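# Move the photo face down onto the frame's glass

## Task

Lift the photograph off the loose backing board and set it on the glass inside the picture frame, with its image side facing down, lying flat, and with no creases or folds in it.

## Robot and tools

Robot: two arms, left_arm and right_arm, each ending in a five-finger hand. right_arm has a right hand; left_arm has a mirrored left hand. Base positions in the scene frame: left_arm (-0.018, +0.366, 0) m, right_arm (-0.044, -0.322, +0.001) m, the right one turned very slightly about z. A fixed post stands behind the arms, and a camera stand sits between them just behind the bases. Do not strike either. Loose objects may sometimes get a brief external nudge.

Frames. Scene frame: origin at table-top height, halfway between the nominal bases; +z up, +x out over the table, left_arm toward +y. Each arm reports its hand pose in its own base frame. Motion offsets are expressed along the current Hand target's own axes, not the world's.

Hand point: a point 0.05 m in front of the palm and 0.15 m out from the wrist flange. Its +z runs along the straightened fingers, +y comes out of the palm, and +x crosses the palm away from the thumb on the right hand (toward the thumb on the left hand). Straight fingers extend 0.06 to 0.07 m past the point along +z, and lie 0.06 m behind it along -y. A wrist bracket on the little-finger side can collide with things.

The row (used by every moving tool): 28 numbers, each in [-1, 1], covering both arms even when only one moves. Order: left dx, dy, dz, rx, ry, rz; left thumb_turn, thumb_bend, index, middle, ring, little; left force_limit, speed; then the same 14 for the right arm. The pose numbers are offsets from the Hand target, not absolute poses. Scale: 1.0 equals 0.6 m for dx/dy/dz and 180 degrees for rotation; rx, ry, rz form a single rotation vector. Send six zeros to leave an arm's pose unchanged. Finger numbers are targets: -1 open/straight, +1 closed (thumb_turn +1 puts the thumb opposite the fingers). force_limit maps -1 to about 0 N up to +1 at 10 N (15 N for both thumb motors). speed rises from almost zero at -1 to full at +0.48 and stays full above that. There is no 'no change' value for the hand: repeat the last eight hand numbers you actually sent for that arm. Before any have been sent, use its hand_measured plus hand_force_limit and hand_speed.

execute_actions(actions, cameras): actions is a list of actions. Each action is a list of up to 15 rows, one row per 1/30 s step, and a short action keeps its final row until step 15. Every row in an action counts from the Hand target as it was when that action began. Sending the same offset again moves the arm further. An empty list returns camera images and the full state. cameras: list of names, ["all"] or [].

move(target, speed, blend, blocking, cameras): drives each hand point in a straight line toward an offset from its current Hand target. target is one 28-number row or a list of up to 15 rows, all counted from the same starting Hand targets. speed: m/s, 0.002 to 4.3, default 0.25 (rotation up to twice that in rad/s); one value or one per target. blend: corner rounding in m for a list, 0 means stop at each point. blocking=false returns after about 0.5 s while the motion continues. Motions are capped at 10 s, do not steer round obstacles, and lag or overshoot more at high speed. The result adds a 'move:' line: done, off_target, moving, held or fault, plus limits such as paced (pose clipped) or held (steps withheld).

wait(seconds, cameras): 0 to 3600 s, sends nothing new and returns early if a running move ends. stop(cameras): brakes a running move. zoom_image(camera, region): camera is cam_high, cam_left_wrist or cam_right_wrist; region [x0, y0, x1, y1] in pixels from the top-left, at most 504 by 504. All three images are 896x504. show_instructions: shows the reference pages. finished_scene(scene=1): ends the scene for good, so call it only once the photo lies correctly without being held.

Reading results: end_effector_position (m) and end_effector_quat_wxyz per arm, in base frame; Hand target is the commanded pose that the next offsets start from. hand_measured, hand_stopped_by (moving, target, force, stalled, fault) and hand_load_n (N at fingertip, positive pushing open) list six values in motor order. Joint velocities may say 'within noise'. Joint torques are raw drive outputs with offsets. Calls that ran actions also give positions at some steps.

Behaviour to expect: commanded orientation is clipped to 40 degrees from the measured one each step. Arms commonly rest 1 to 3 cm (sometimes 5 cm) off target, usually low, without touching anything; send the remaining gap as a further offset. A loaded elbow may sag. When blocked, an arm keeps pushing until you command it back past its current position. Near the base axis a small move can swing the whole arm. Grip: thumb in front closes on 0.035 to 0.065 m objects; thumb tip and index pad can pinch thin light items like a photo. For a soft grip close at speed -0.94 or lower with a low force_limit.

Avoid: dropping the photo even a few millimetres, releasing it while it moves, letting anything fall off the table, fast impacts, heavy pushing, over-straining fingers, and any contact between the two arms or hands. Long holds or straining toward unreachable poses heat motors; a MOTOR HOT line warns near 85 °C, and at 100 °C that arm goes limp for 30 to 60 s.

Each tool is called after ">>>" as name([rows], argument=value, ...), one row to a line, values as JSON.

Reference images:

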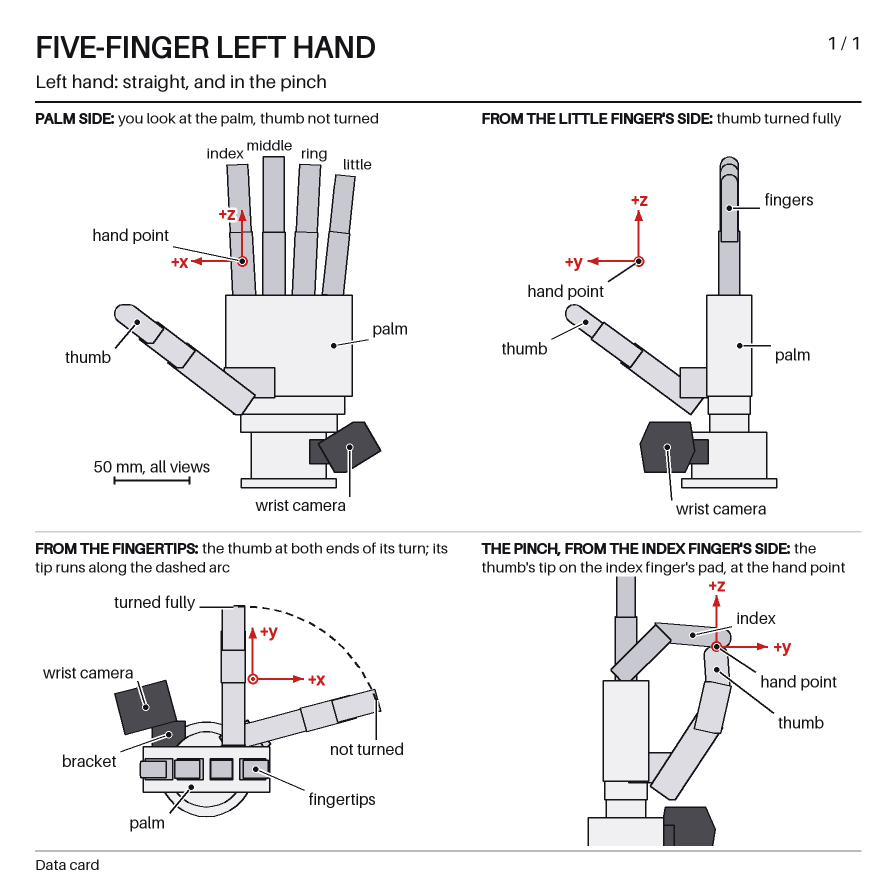

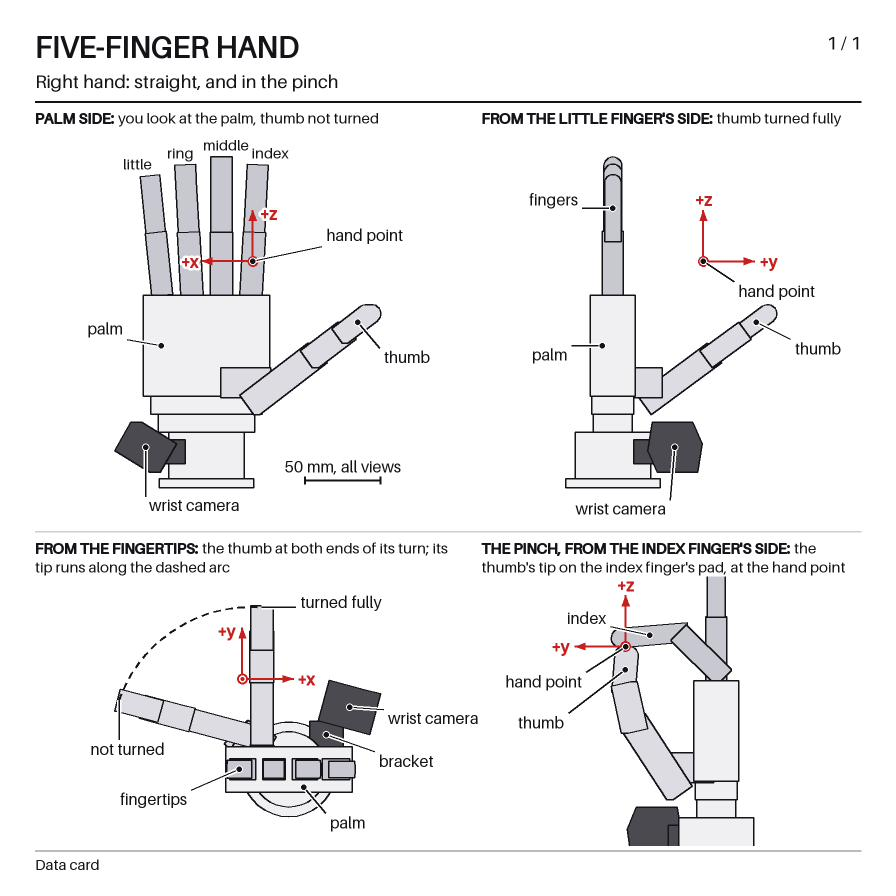

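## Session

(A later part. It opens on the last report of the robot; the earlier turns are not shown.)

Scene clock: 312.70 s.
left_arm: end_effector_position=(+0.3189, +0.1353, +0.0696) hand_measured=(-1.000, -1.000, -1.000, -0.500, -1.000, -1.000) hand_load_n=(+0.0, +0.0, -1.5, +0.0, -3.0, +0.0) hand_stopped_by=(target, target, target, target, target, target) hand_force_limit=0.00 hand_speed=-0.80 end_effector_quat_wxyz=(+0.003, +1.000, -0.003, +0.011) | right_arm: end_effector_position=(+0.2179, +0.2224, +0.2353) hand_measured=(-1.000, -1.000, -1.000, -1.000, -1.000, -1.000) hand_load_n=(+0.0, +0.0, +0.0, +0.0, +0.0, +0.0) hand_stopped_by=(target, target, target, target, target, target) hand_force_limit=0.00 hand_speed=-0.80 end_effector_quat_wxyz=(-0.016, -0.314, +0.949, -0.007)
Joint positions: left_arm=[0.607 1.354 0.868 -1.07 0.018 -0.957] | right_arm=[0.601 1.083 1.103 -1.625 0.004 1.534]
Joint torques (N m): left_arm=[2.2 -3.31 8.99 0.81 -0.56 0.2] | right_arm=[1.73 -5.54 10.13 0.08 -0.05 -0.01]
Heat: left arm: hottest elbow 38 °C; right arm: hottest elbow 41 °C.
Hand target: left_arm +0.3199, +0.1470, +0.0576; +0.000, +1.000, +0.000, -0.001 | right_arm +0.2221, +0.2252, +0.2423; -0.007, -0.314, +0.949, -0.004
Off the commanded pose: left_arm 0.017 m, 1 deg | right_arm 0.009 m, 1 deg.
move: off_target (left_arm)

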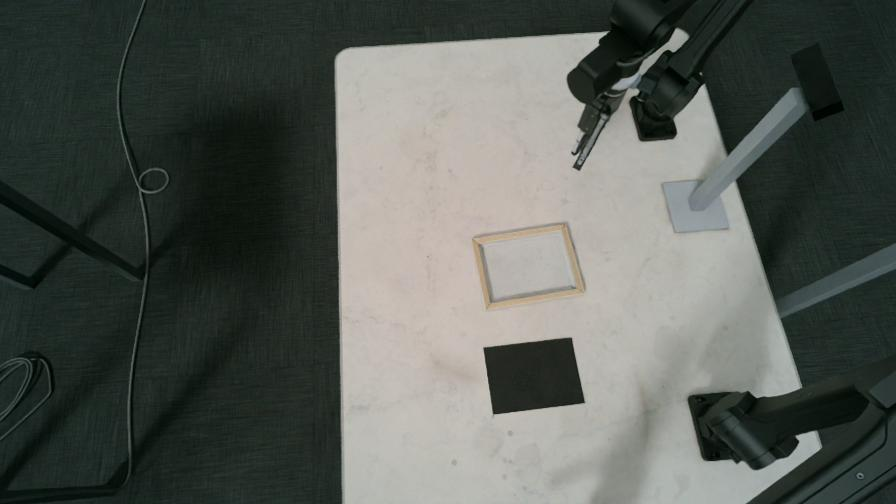

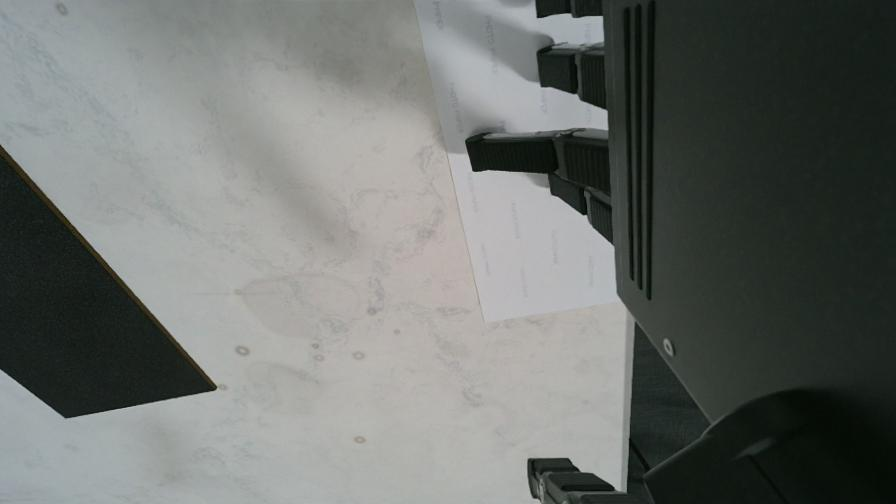

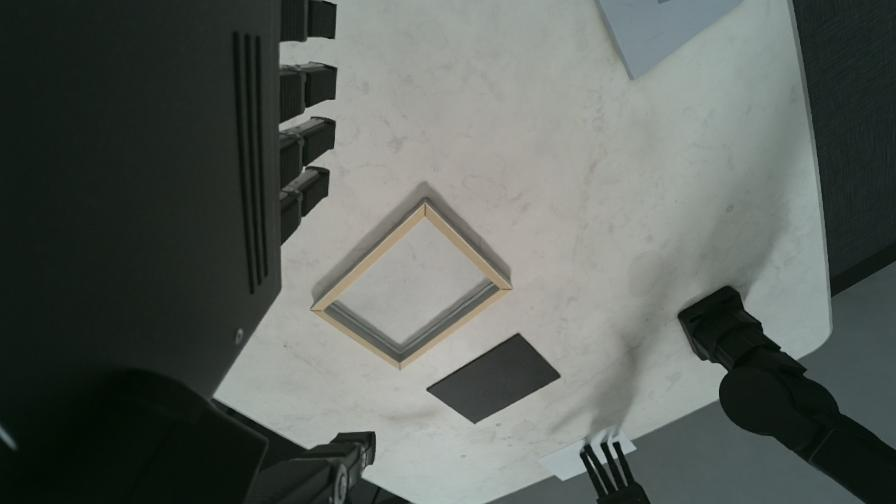

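>>> move([
  [0, 0.0195, -0.02, 0, 0, 0, -1, -1, -1, -0.5, -1, -1, 0, -0.8, 0, 0, 0, 0, 0, 0, -1, -1, -1, -1, -1, -1, 0, -0.8],
  [0, 0.0195, -0.18, 0, 0, 0, -1, -1, -1, -0.5, -1, -1, 0, -0.8, -0.189, 0.170, -0.017, 0, 0, 0, -1, -1, -1, -1, -1, -1, 0, -0.8],
], speed=[0.05, 0.12], cameras=["all"])

Scene clock: 357.93 s.
left_arm: end_effector_position=(+0.3060, +0.1268, +0.1443) hand_measured=(-1.000, -1.000, -1.000, -0.500, -1.000, -1.000) hand_load_n=(+0.0, -0.5, +0.0, +0.0, +0.0, +0.0) hand_stopped_by=(target, target, target, target, target, target) hand_force_limit=0.00 hand_speed=-0.80 end_effector_quat_wxyz=(+0.016, +1.000, -0.003, -0.021) | right_arm: end_effector_position=(+0.2426, +0.3602, +0.2338) hand_measured=(-1.000, -1.000, -1.000, -1.000, -1.000, -1.000) hand_load_n=(+0.0, +0.0, +0.0, +0.0, +0.0, +0.0) hand_stopped_by=(target, target, target, target, target, target) hand_force_limit=0.00 hand_speed=-0.80 end_effector_quat_wxyz=(-0.028, -0.316, +0.948, -0.016)
Joint positions: left_arm=[0.6 1.282 1.013 -1.355 0.003 -0.966] | right_arm=[0.858 1.398 1.369 -1.605 -0.001 1.785]
Joint torques (N m): left_arm=[0.5 -8.47 13.03 -0.13 -0.01 0.08] | right_arm=[1.96 -9.76 12.67 0.42 -0.05 0.1]
Heat: left arm: hottest elbow 37 °C; right arm: hottest elbow 42 °C.
Hand target: left_arm +0.3200, +0.1352, +0.1655; +0.000, +1.000, +0.000, -0.001 | right_arm +0.2525, +0.3748, +0.2504; -0.007, -0.314, +0.949, -0.004
Off the commanded pose: left_arm 0.027 m, 3 deg | right_arm 0.024 m, 3 deg.
move: off_target (left_arm, right_arm)

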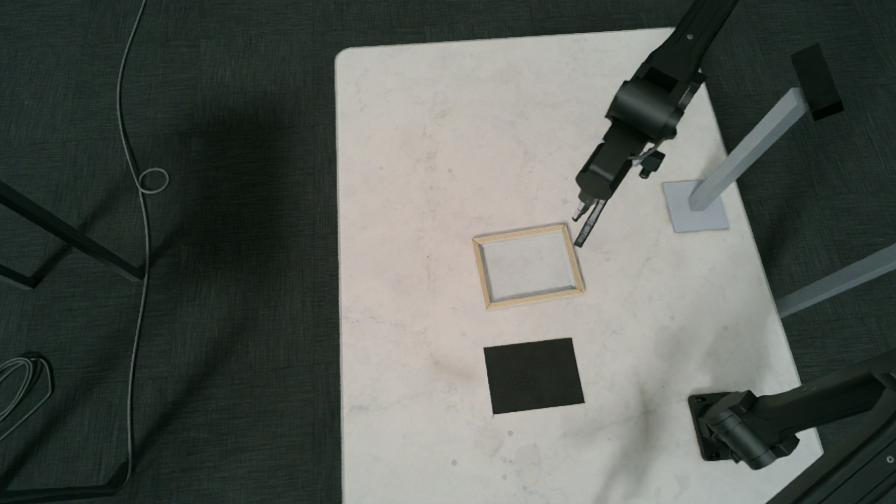

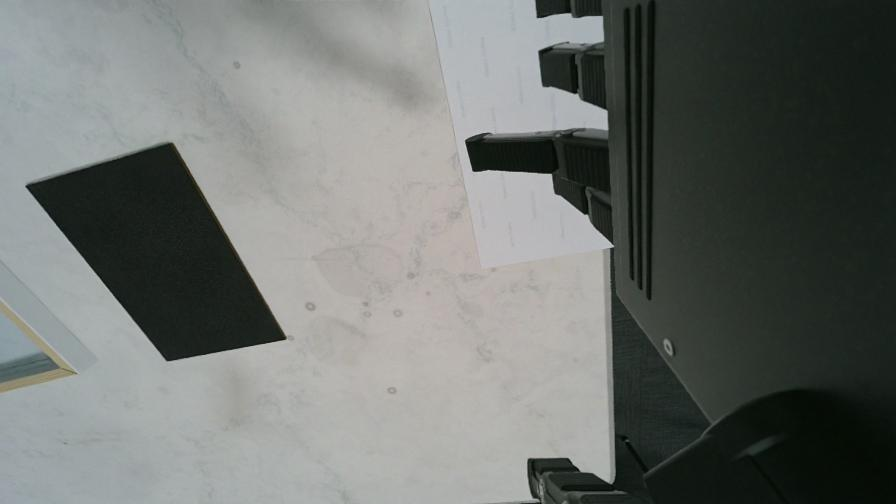

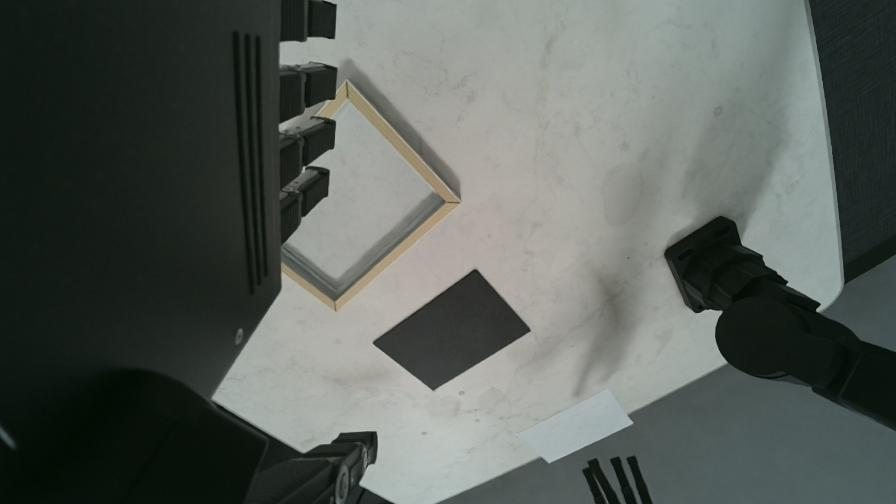

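>>> zoom_image(camera="cam_right_wrist", region=[480, 350, 680, 504])

Scaled by 2.520.

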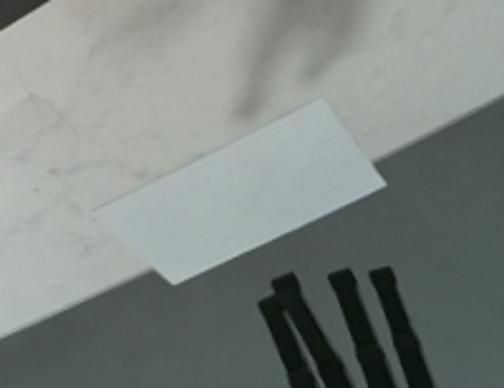

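>>> move(target=[-0.018, -0.365, 0.05, 0, 0, 0.0833, 1, -1, 0, 0, 0, 0, 0, -0.5, 0, 0, 0, 0, 0, 0, -1, -1, -1, -1, -1, -1, 0, -0.8], speed=0.15, cameras=["all"])

>>> zoom_image(camera="cam_right_wrist", region=[480, 350, 680, 504])

Scene clock: 369.10 s.
left_arm: end_effector_position=(+0.2994, +0.3393, +0.1217) hand_measured=(+1.000, -1.000, +0.000, +0.000, +0.000, +0.000) hand_load_n=(+0.0, +0.0, +0.0, +0.0, +0.0, +0.0) hand_stopped_by=(target, target, target, target, target, target) hand_force_limit=0.00 hand_speed=-0.50 end_effector_quat_wxyz=(+0.017, +0.992, -0.126, -0.010) | right_arm: end_effector_position=(+0.2427, +0.3602, +0.2338) hand_measured=(-1.000, -1.000, -1.000, -1.000, -1.000, -1.000) hand_load_n=(+0.0, +0.0, +0.0, +0.0, +0.0, +0.0) hand_stopped_by=(target, target, target, target, target, target) hand_force_limit=0.00 hand_speed=-0.80 end_effector_quat_wxyz=(-0.028, -0.316, +0.948, -0.016)
Joint positions: left_arm=[0.958 1.704 1.416 -1.321 -0.003 -0.359] | right_arm=[0.858 1.398 1.369 -1.605 -0.001 1.785]
Joint torques (N m): left_arm=[1.08 -13.1 13.3 -0.01 0.17 0.23] | right_arm=[2.08 -9.17 12.6 0.24 -0.01 0.07]
Heat: left arm: hottest elbow 38 °C; right arm: hottest elbow 44 °C.
Hand target: left_arm +0.3092, +0.3543, +0.1353; +0.001, +0.991, -0.130, +0.000 | right_arm +0.2525, +0.3748, +0.2504; -0.007, -0.314, +0.949, -0.004
Off the commanded pose: left_arm 0.022 m, 2 deg | right_arm 0.024 m, 3 deg.
move: off_target (left_arm)

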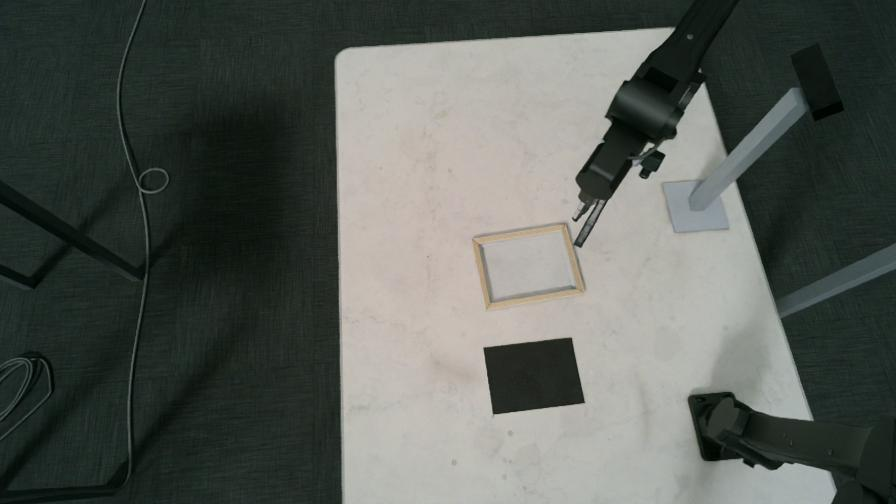

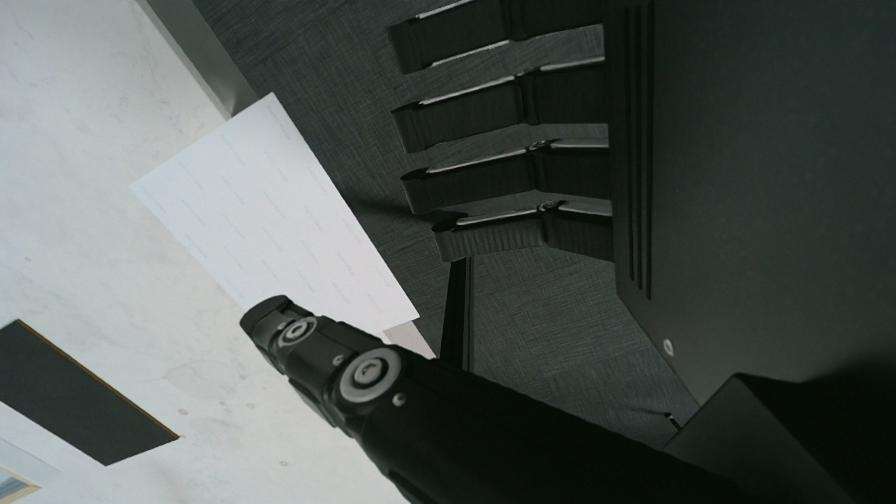

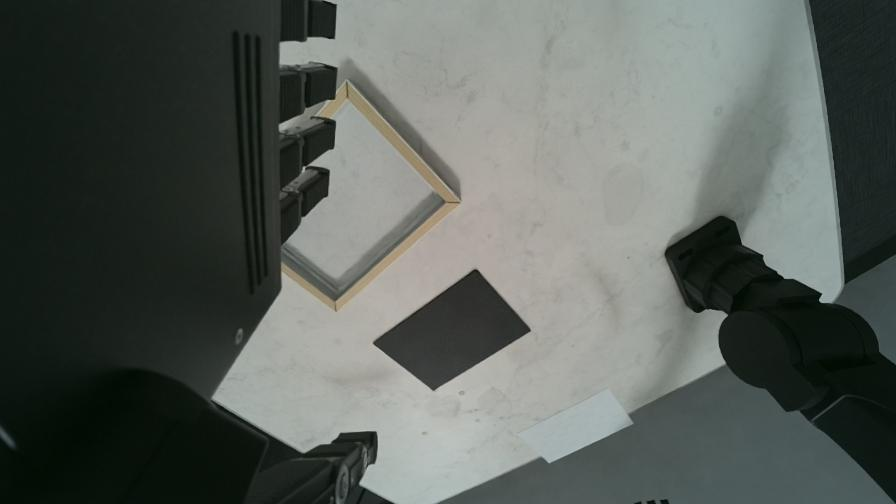

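Scaled by 2.520.

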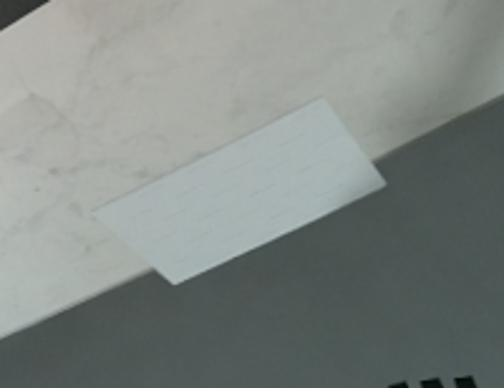

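>>> move(target=[0, 0, 0.16, 0, 0, 0, 1, -1, 0, 0, 0, 0, 0, -0.5, 0, 0, 0, 0, 0, 0, -1, -1, -1, -1, -1, -1, 0, -0.8], speed=0.1, cameras=["all"])

>>> zoom_image(camera="cam_right_wrist", region=[480, 350, 680, 504])

Scene clock: 382.53 s.
left_arm: end_effector_position=(+0.3098, +0.3541, +0.0441) hand_measured=(+1.000, -1.000, +0.000, +0.000, +0.000, +0.000) hand_load_n=(+0.0, +0.0, +0.0, +0.0, +0.0, +0.0) hand_stopped_by=(target, target, target, target, target, target) hand_force_limit=0.00 hand_speed=-0.50 end_effector_quat_wxyz=(-0.001, +0.992, -0.127, -0.001) | right_arm: end_effector_position=(+0.2427, +0.3602, +0.2338) hand_measured=(-1.000, -1.000, -1.000, -1.000, -1.000, -1.000) hand_load_n=(+0.0, -0.5, +0.0, +0.0, +0.0, +0.0) hand_stopped_by=(target, target, target, target, target, target) hand_force_limit=0.00 hand_speed=-0.80 end_effector_quat_wxyz=(-0.028, -0.316, +0.948, -0.016)
Joint positions: left_arm=[0.958 1.795 1.328 -1.103 -0.003 -0.359] | right_arm=[0.858 1.398 1.369 -1.605 -0.001 1.785]
Joint torques (N m): left_arm=[0.91 -13.22 7.72 0.66 0.15 0.22] | right_arm=[2.08 -9.58 12.53 0.25 -0.09 0.07]
Heat: left arm: hottest elbow 39 °C; right arm: hottest elbow 45 °C.
Hand target: left_arm +0.3091, +0.3543, +0.0395; +0.000, +0.991, -0.130, +0.000 | right_arm +0.2525, +0.3748, +0.2504; -0.007, -0.314, +0.949, -0.004
Off the commanded pose: left_arm 0.005 m, 0 deg | right_arm 0.024 m, 3 deg.
move: done

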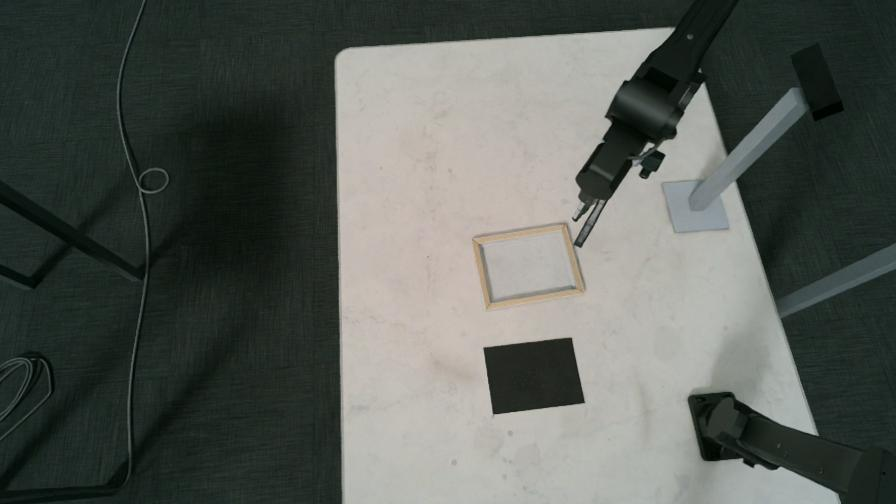

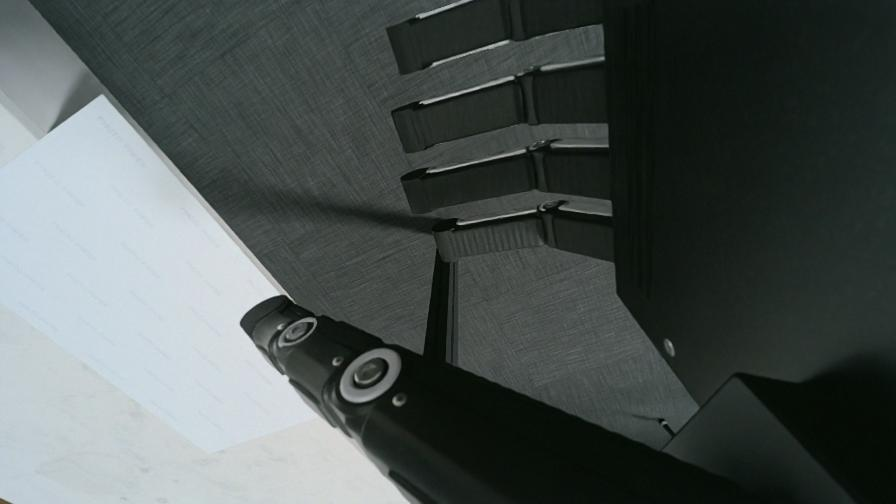

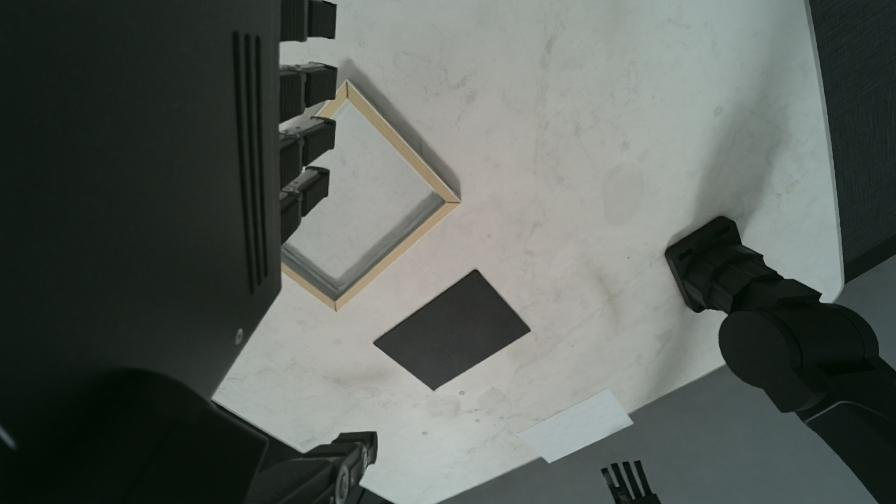

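Scaled by 2.520.

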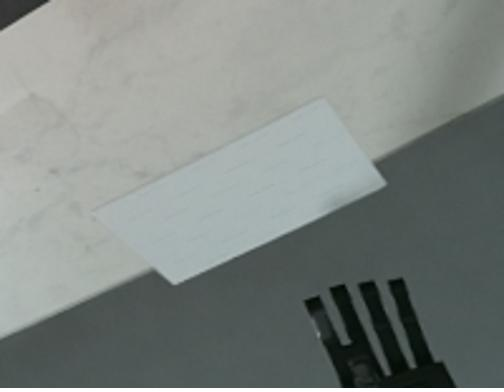

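>>> move(target=[0.013, 0.0483, 0.0658, 0, 0, 0, 1, -1, 0, 0, 0, 0, 0, -0.5, 0, 0, 0, 0, 0, 0, -1, -1, -1, -1, -1, -1, 0, -0.8], speed=0.08, cameras=["all"])

>>> zoom_image(camera="cam_right_wrist", region=[480, 350, 680, 504])

Scene clock: 462.23 s.
left_arm: end_effector_position=(+0.3067, +0.3261, +0.0039) hand_measured=(+1.000, -1.000, +0.000, +0.000, +0.000, +0.000) hand_load_n=(+0.0, +0.0, +0.0, +0.0, +0.0, +0.0) hand_stopped_by=(target, target, target, target, target, target) hand_force_limit=0.00 hand_speed=-0.50 end_effector_quat_wxyz=(+0.000, +0.991, -0.133, -0.001) | right_arm: end_effector_position=(+0.2427, +0.3602, +0.2338) hand_measured=(-1.000, -1.000, -1.000, -1.000, -1.000, -1.000) hand_load_n=(+0.0, +0.0, +0.0, +0.0, +0.0, +0.0) hand_stopped_by=(target, target, target, target, target, target) hand_force_limit=0.00 hand_speed=-0.80 end_effector_quat_wxyz=(-0.028, -0.316, +0.948, -0.016)
Joint positions: left_arm=[0.93 1.795 1.206 -0.982 -0.002 -0.375] | right_arm=[0.858 1.398 1.369 -1.605 -0.001 1.785]
Joint torques (N m): left_arm=[0.21 -13.16 7.08 0.73 0.16 -0.06] | right_arm=[2.2 -9.64 12.64 0.35 -0.01 0.06]
Heat: left arm: hottest shoulder 36 °C; right arm: hottest elbow 48 °C.
Hand target: left_arm +0.3092, +0.3242, +0.0001; +0.000, +0.991, -0.131, +0.000 | right_arm +0.2525, +0.3748, +0.2504; -0.007, -0.314, +0.949, -0.004
Off the commanded pose: left_arm 0.005 m, 0 deg | right_arm 0.024 m, 3 deg.
move: done

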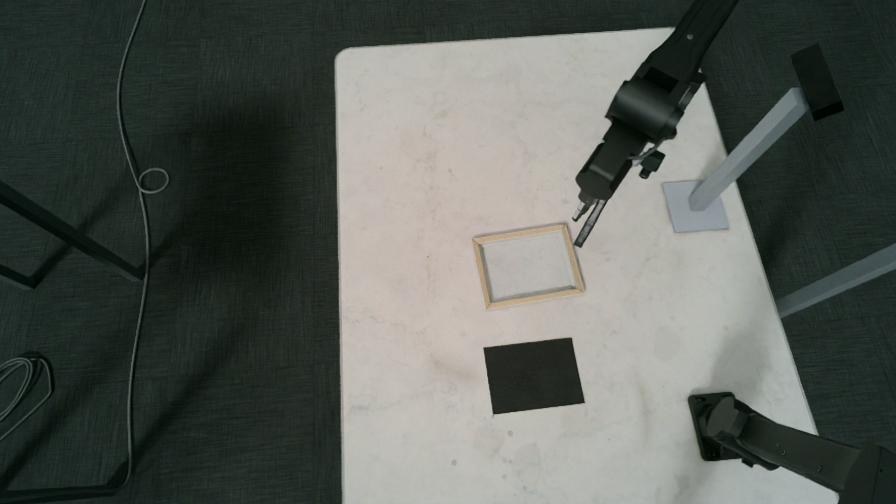

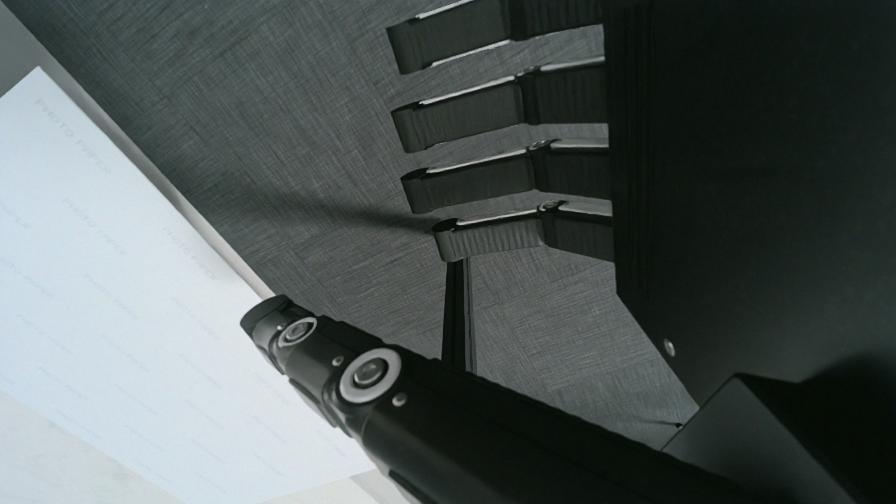

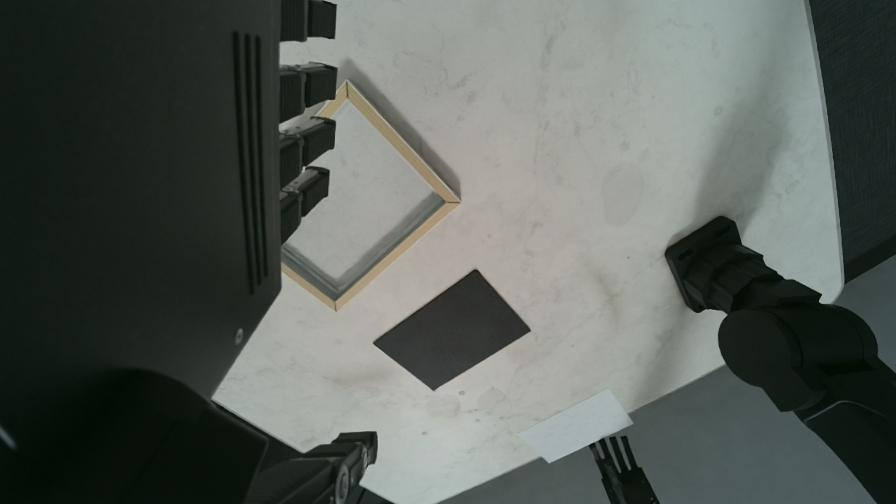

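Scaled by 2.520.

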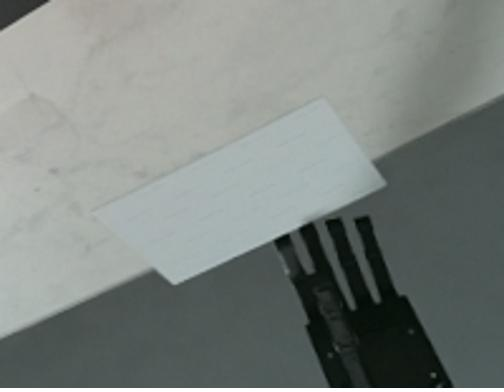

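>>> move(target=[0.012, 0.083, 0, 0, 0, 0, 1, -1, 0, 0, 0, 0, 0, -0.5, 0, 0, 0, 0, 0, 0, -1, -1, -1, -1, -1, -1, 0, -0.8], speed=0.06, cameras=["all"])

>>> zoom_image(camera="cam_right_wrist", region=[480, 350, 680, 504])

>>> zoom_image(camera="cam_left_wrist", region=[150, 100, 500, 400])

Scene clock: 473.83 s.
left_arm: end_effector_position=(+0.2994, +0.2745, -0.0055) hand_measured=(+1.000, -1.000, +0.000, +0.000, +0.000, +0.000) hand_load_n=(+0.0, +0.0, +0.0, +0.0, +0.0, +0.0) hand_stopped_by=(target, target, target, target, target, target) hand_force_limit=0.00 hand_speed=-0.50 end_effector_quat_wxyz=(+0.010, +0.991, -0.132, -0.007) | right_arm: end_effector_position=(+0.2427, +0.3602, +0.2338) hand_measured=(-1.000, -1.000, -1.000, -1.000, -1.000, -1.000) hand_load_n=(+0.0, +0.0, +0.0, +0.0, +0.0, +0.0) hand_stopped_by=(target, target, target, target, target, target) hand_force_limit=0.00 hand_speed=-0.80 end_effector_quat_wxyz=(-0.028, -0.316, +0.948, -0.016)
Joint positions: left_arm=[0.874 1.727 1.073 -0.941 -0.001 -0.431] | right_arm=[0.858 1.398 1.369 -1.605 -0.001 1.785]
Joint torques (N m): left_arm=[-0.15 -14.56 6.43 0.51 0.05 0.02] | right_arm=[2.14 -8.94 12.34 0.32 -0.07 0.04]
Heat: left arm: hottest shoulder 36 °C; right arm: hottest elbow 49 °C.
Hand target: left_arm +0.3032, +0.2742, -0.0001; +0.001, +0.991, -0.131, +0.000 | right_arm +0.2525, +0.3748, +0.2504; -0.007, -0.314, +0.949, -0.004
Off the commanded pose: left_arm 0.007 m, 1 deg | right_arm 0.024 m, 3 deg.
move: done

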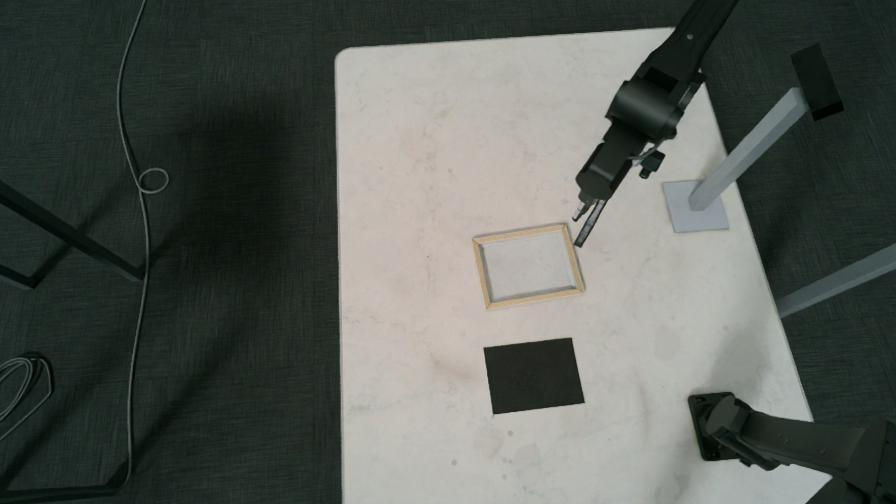

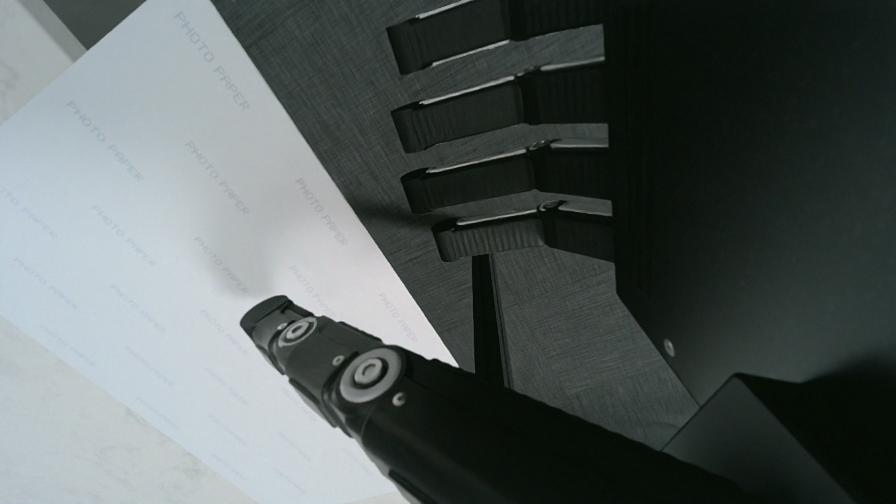

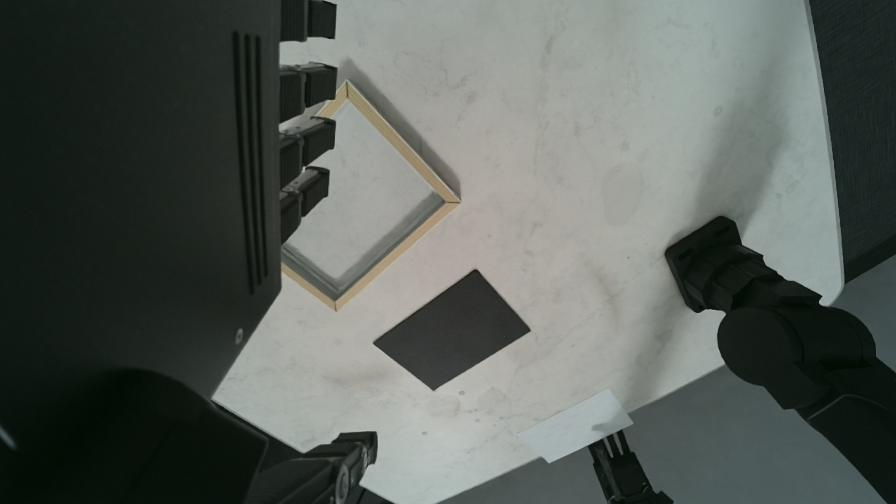

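Scaled by 2.520.

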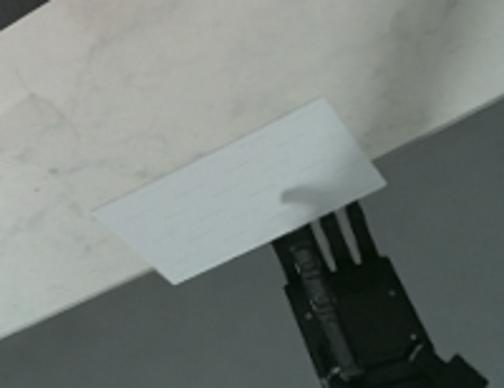

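Scaled by 1.440.

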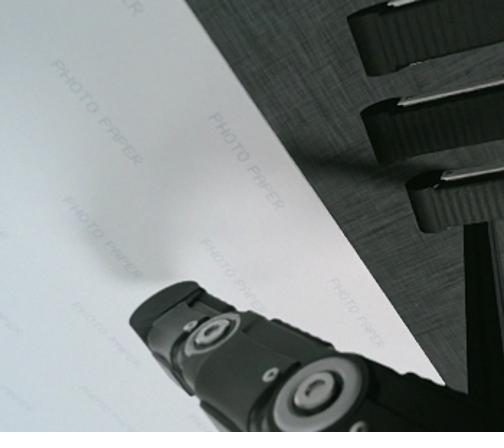

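>>> move(target=[0.0228, 0.0595, -0.0133, 0, 0, 0, 1, -1, 0, 0, 0, 0, 0, -0.5, 0, 0, 0, 0, 0, 0, -1, -1, -1, -1, -1, -1, 0, -0.8], speed=0.06, cameras=["all"])

>>> zoom_image(camera="cam_right_wrist", region=[480, 350, 680, 504])

>>> zoom_image(camera="cam_left_wrist", region=[150, 100, 500, 400])

Scene clock: 482.93 s.
left_arm: end_effector_position=(+0.3045, +0.2382, +0.0034) hand_measured=(+1.000, -1.000, +0.000, +0.000, +0.000, +0.000) hand_load_n=(+0.0, +0.0, +0.0, +0.0, +0.0, +0.0) hand_stopped_by=(target, target, target, target, target, target) hand_force_limit=0.00 hand_speed=-0.50 end_effector_quat_wxyz=(+0.007, +0.991, -0.132, -0.006) | right_arm: end_effector_position=(+0.2427, +0.3602, +0.2338) hand_measured=(-1.000, -1.000, -1.000, -1.000, -1.000, -1.000) hand_load_n=(+0.0, +0.0, +0.0, +0.0, -0.5, +0.0) hand_stopped_by=(target, target, target, target, target, target) hand_force_limit=0.00 hand_speed=-0.80 end_effector_quat_wxyz=(-0.028, -0.316, +0.948, -0.016)
Joint positions: left_arm=[0.809 1.656 1.006 -0.94 -0.002 -0.496] | right_arm=[0.858 1.398 1.369 -1.605 -0.001 1.785]
Joint torques (N m): left_arm=[-0.26 -12.98 6.54 0.25 0.14 0.05] | right_arm=[1.67 -9 12.41 0.46 -0.02 0.07]
Heat: left arm: hottest shoulder 36 °C; right arm: hottest elbow 49 °C.
Hand target: left_arm +0.3073, +0.2362, +0.0080; +0.000, +0.991, -0.131, +0.000 | right_arm +0.2525, +0.3748, +0.2504; -0.007, -0.314, +0.949, -0.004
Off the commanded pose: left_arm 0.006 m, 1 deg | right_arm 0.024 m, 3 deg.
move: done

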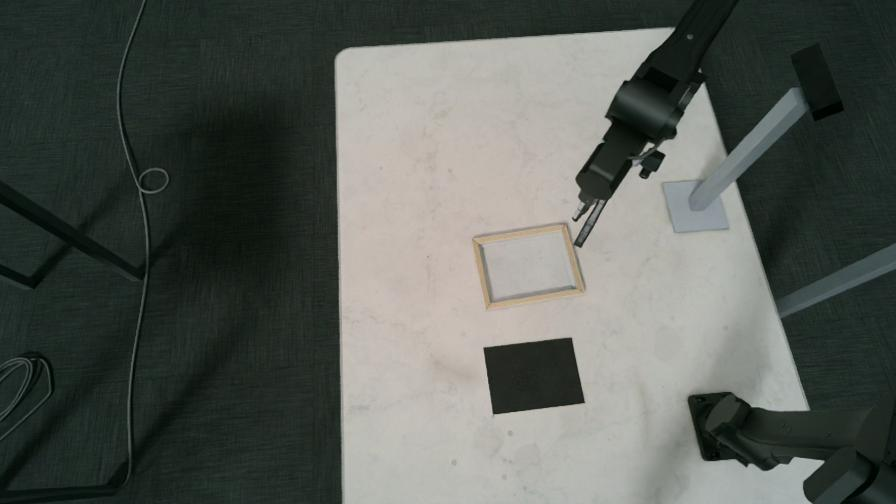

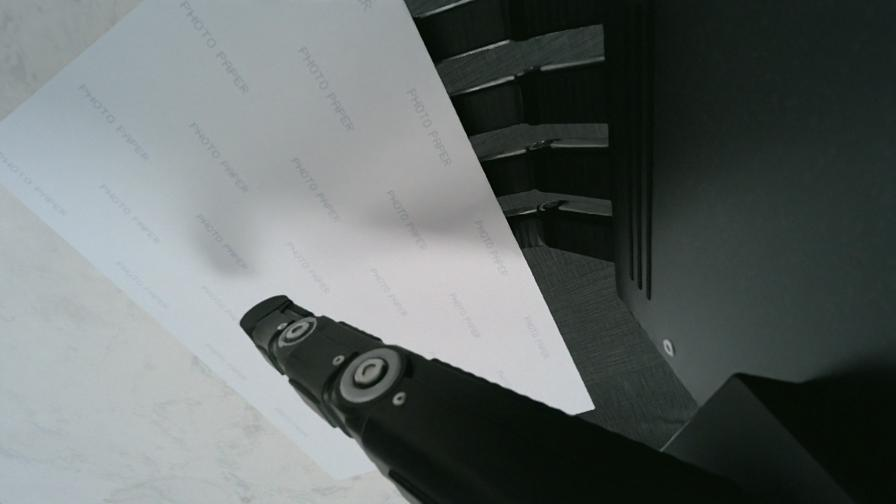

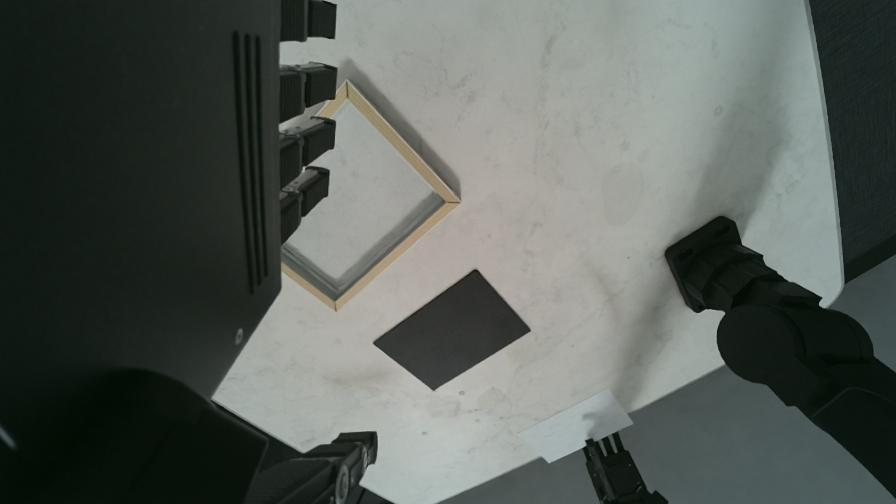

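Scaled by 2.520.

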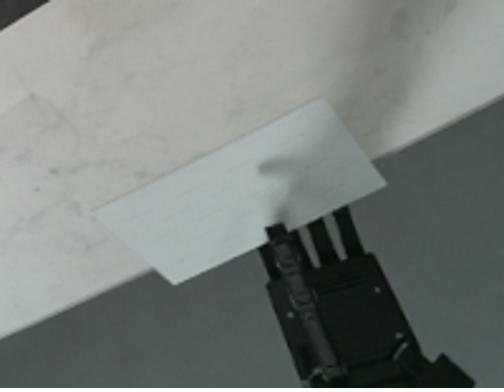

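Scaled by 1.440.

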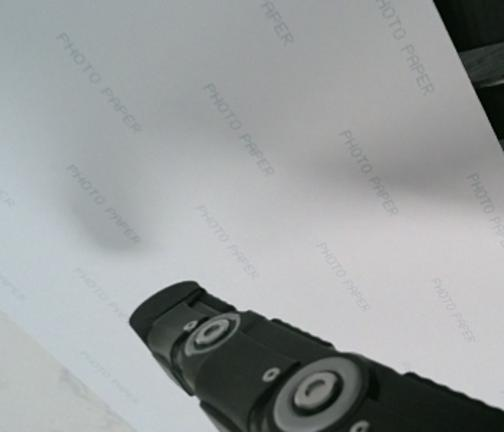

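>>> move(target=[0, 0, 0, 0, 0, 0, 1, 0.0, 0, 0, 0, 0, -0.6, -0.8, 0, 0, 0, 0, 0, 0, -1, -1, -1, -1, -1, -1, 0, -0.8], speed=0.06, cameras=["all"])

>>> zoom_image(camera="cam_left_wrist", region=[250, 100, 600, 400])

Scene clock: 499.77 s.
left_arm: end_effector_position=(+0.3049, +0.2384, +0.0047) hand_measured=(+1.000, +0.000, +0.000, +0.000, +0.000, +0.000) hand_load_n=(+0.0, +0.5, +0.0, +0.0, +0.0, +0.0) hand_stopped_by=(target, target, target, target, target, target) hand_force_limit=-0.60 hand_speed=-0.80 end_effector_quat_wxyz=(+0.006, +0.991, -0.132, -0.005) | right_arm: end_effector_position=(+0.2427, +0.3602, +0.2338) hand_measured=(-1.000, -1.000, -1.000, -1.000, -1.000, -1.000) hand_load_n=(+0.0, +0.0, +0.0, +0.0, +0.0, +0.0) hand_stopped_by=(target, target, target, target, target, target) hand_force_limit=0.00 hand_speed=-0.80 end_effector_quat_wxyz=(-0.028, -0.316, +0.948, -0.016)
Joint positions: left_arm=[0.809 1.652 1.006 -0.94 -0.002 -0.497] | right_arm=[0.858 1.398 1.369 -1.605 -0.001 1.785]
Joint torques (N m): left_arm=[0.21 -12.4 6.46 0.35 0.12 0.05] | right_arm=[1.73 -9.11 12.59 0.49 -0.04 0.04]
Heat: left arm: hottest shoulder 36 °C; right arm: hottest elbow 49 °C.
Hand target: left_arm +0.3073, +0.2362, +0.0080; +0.000, +0.991, -0.131, +0.000 | right_arm +0.2525, +0.3748, +0.2504; -0.007, -0.314, +0.949, -0.004
Off the commanded pose: left_arm 0.005 m, 1 deg | right_arm 0.024 m, 3 deg.
move: done

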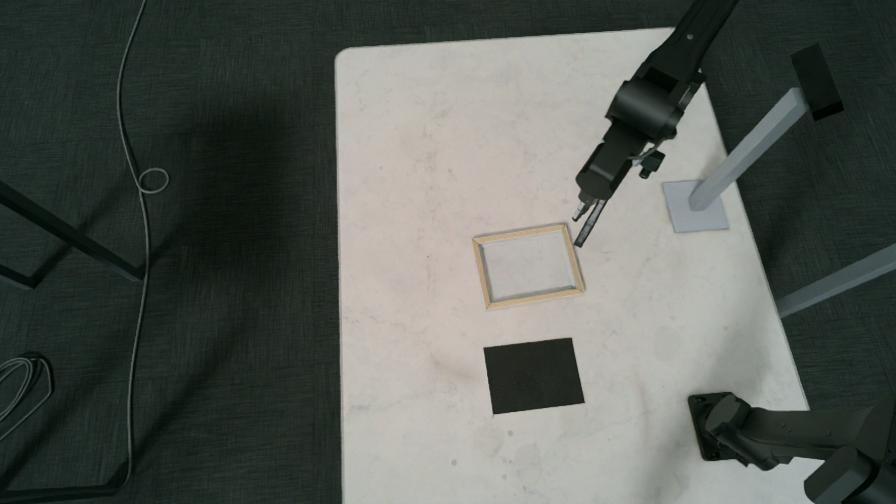

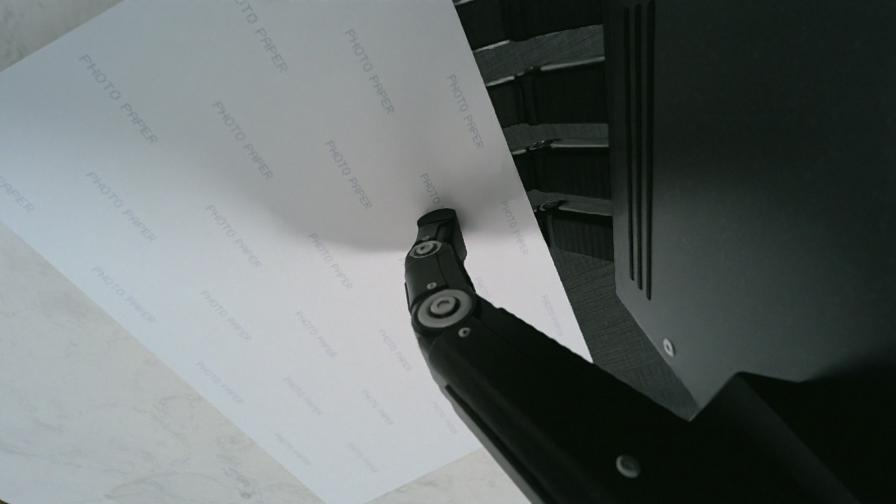

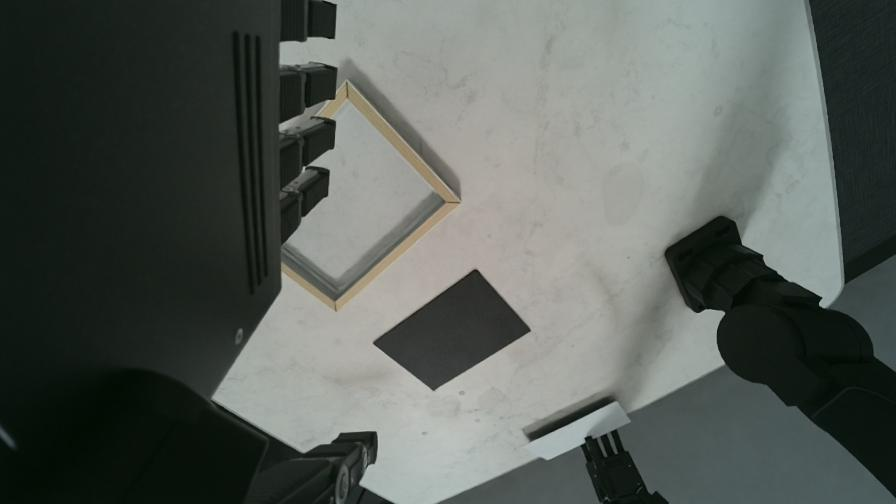

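Scaled by 1.440.

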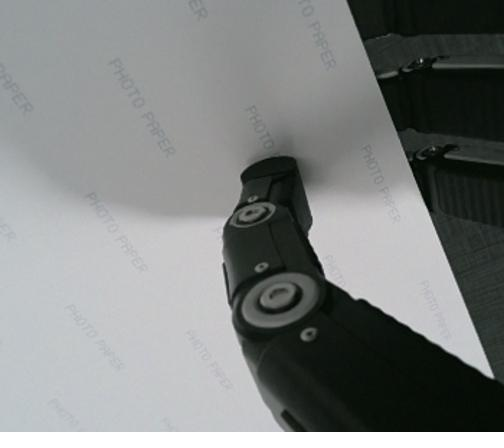

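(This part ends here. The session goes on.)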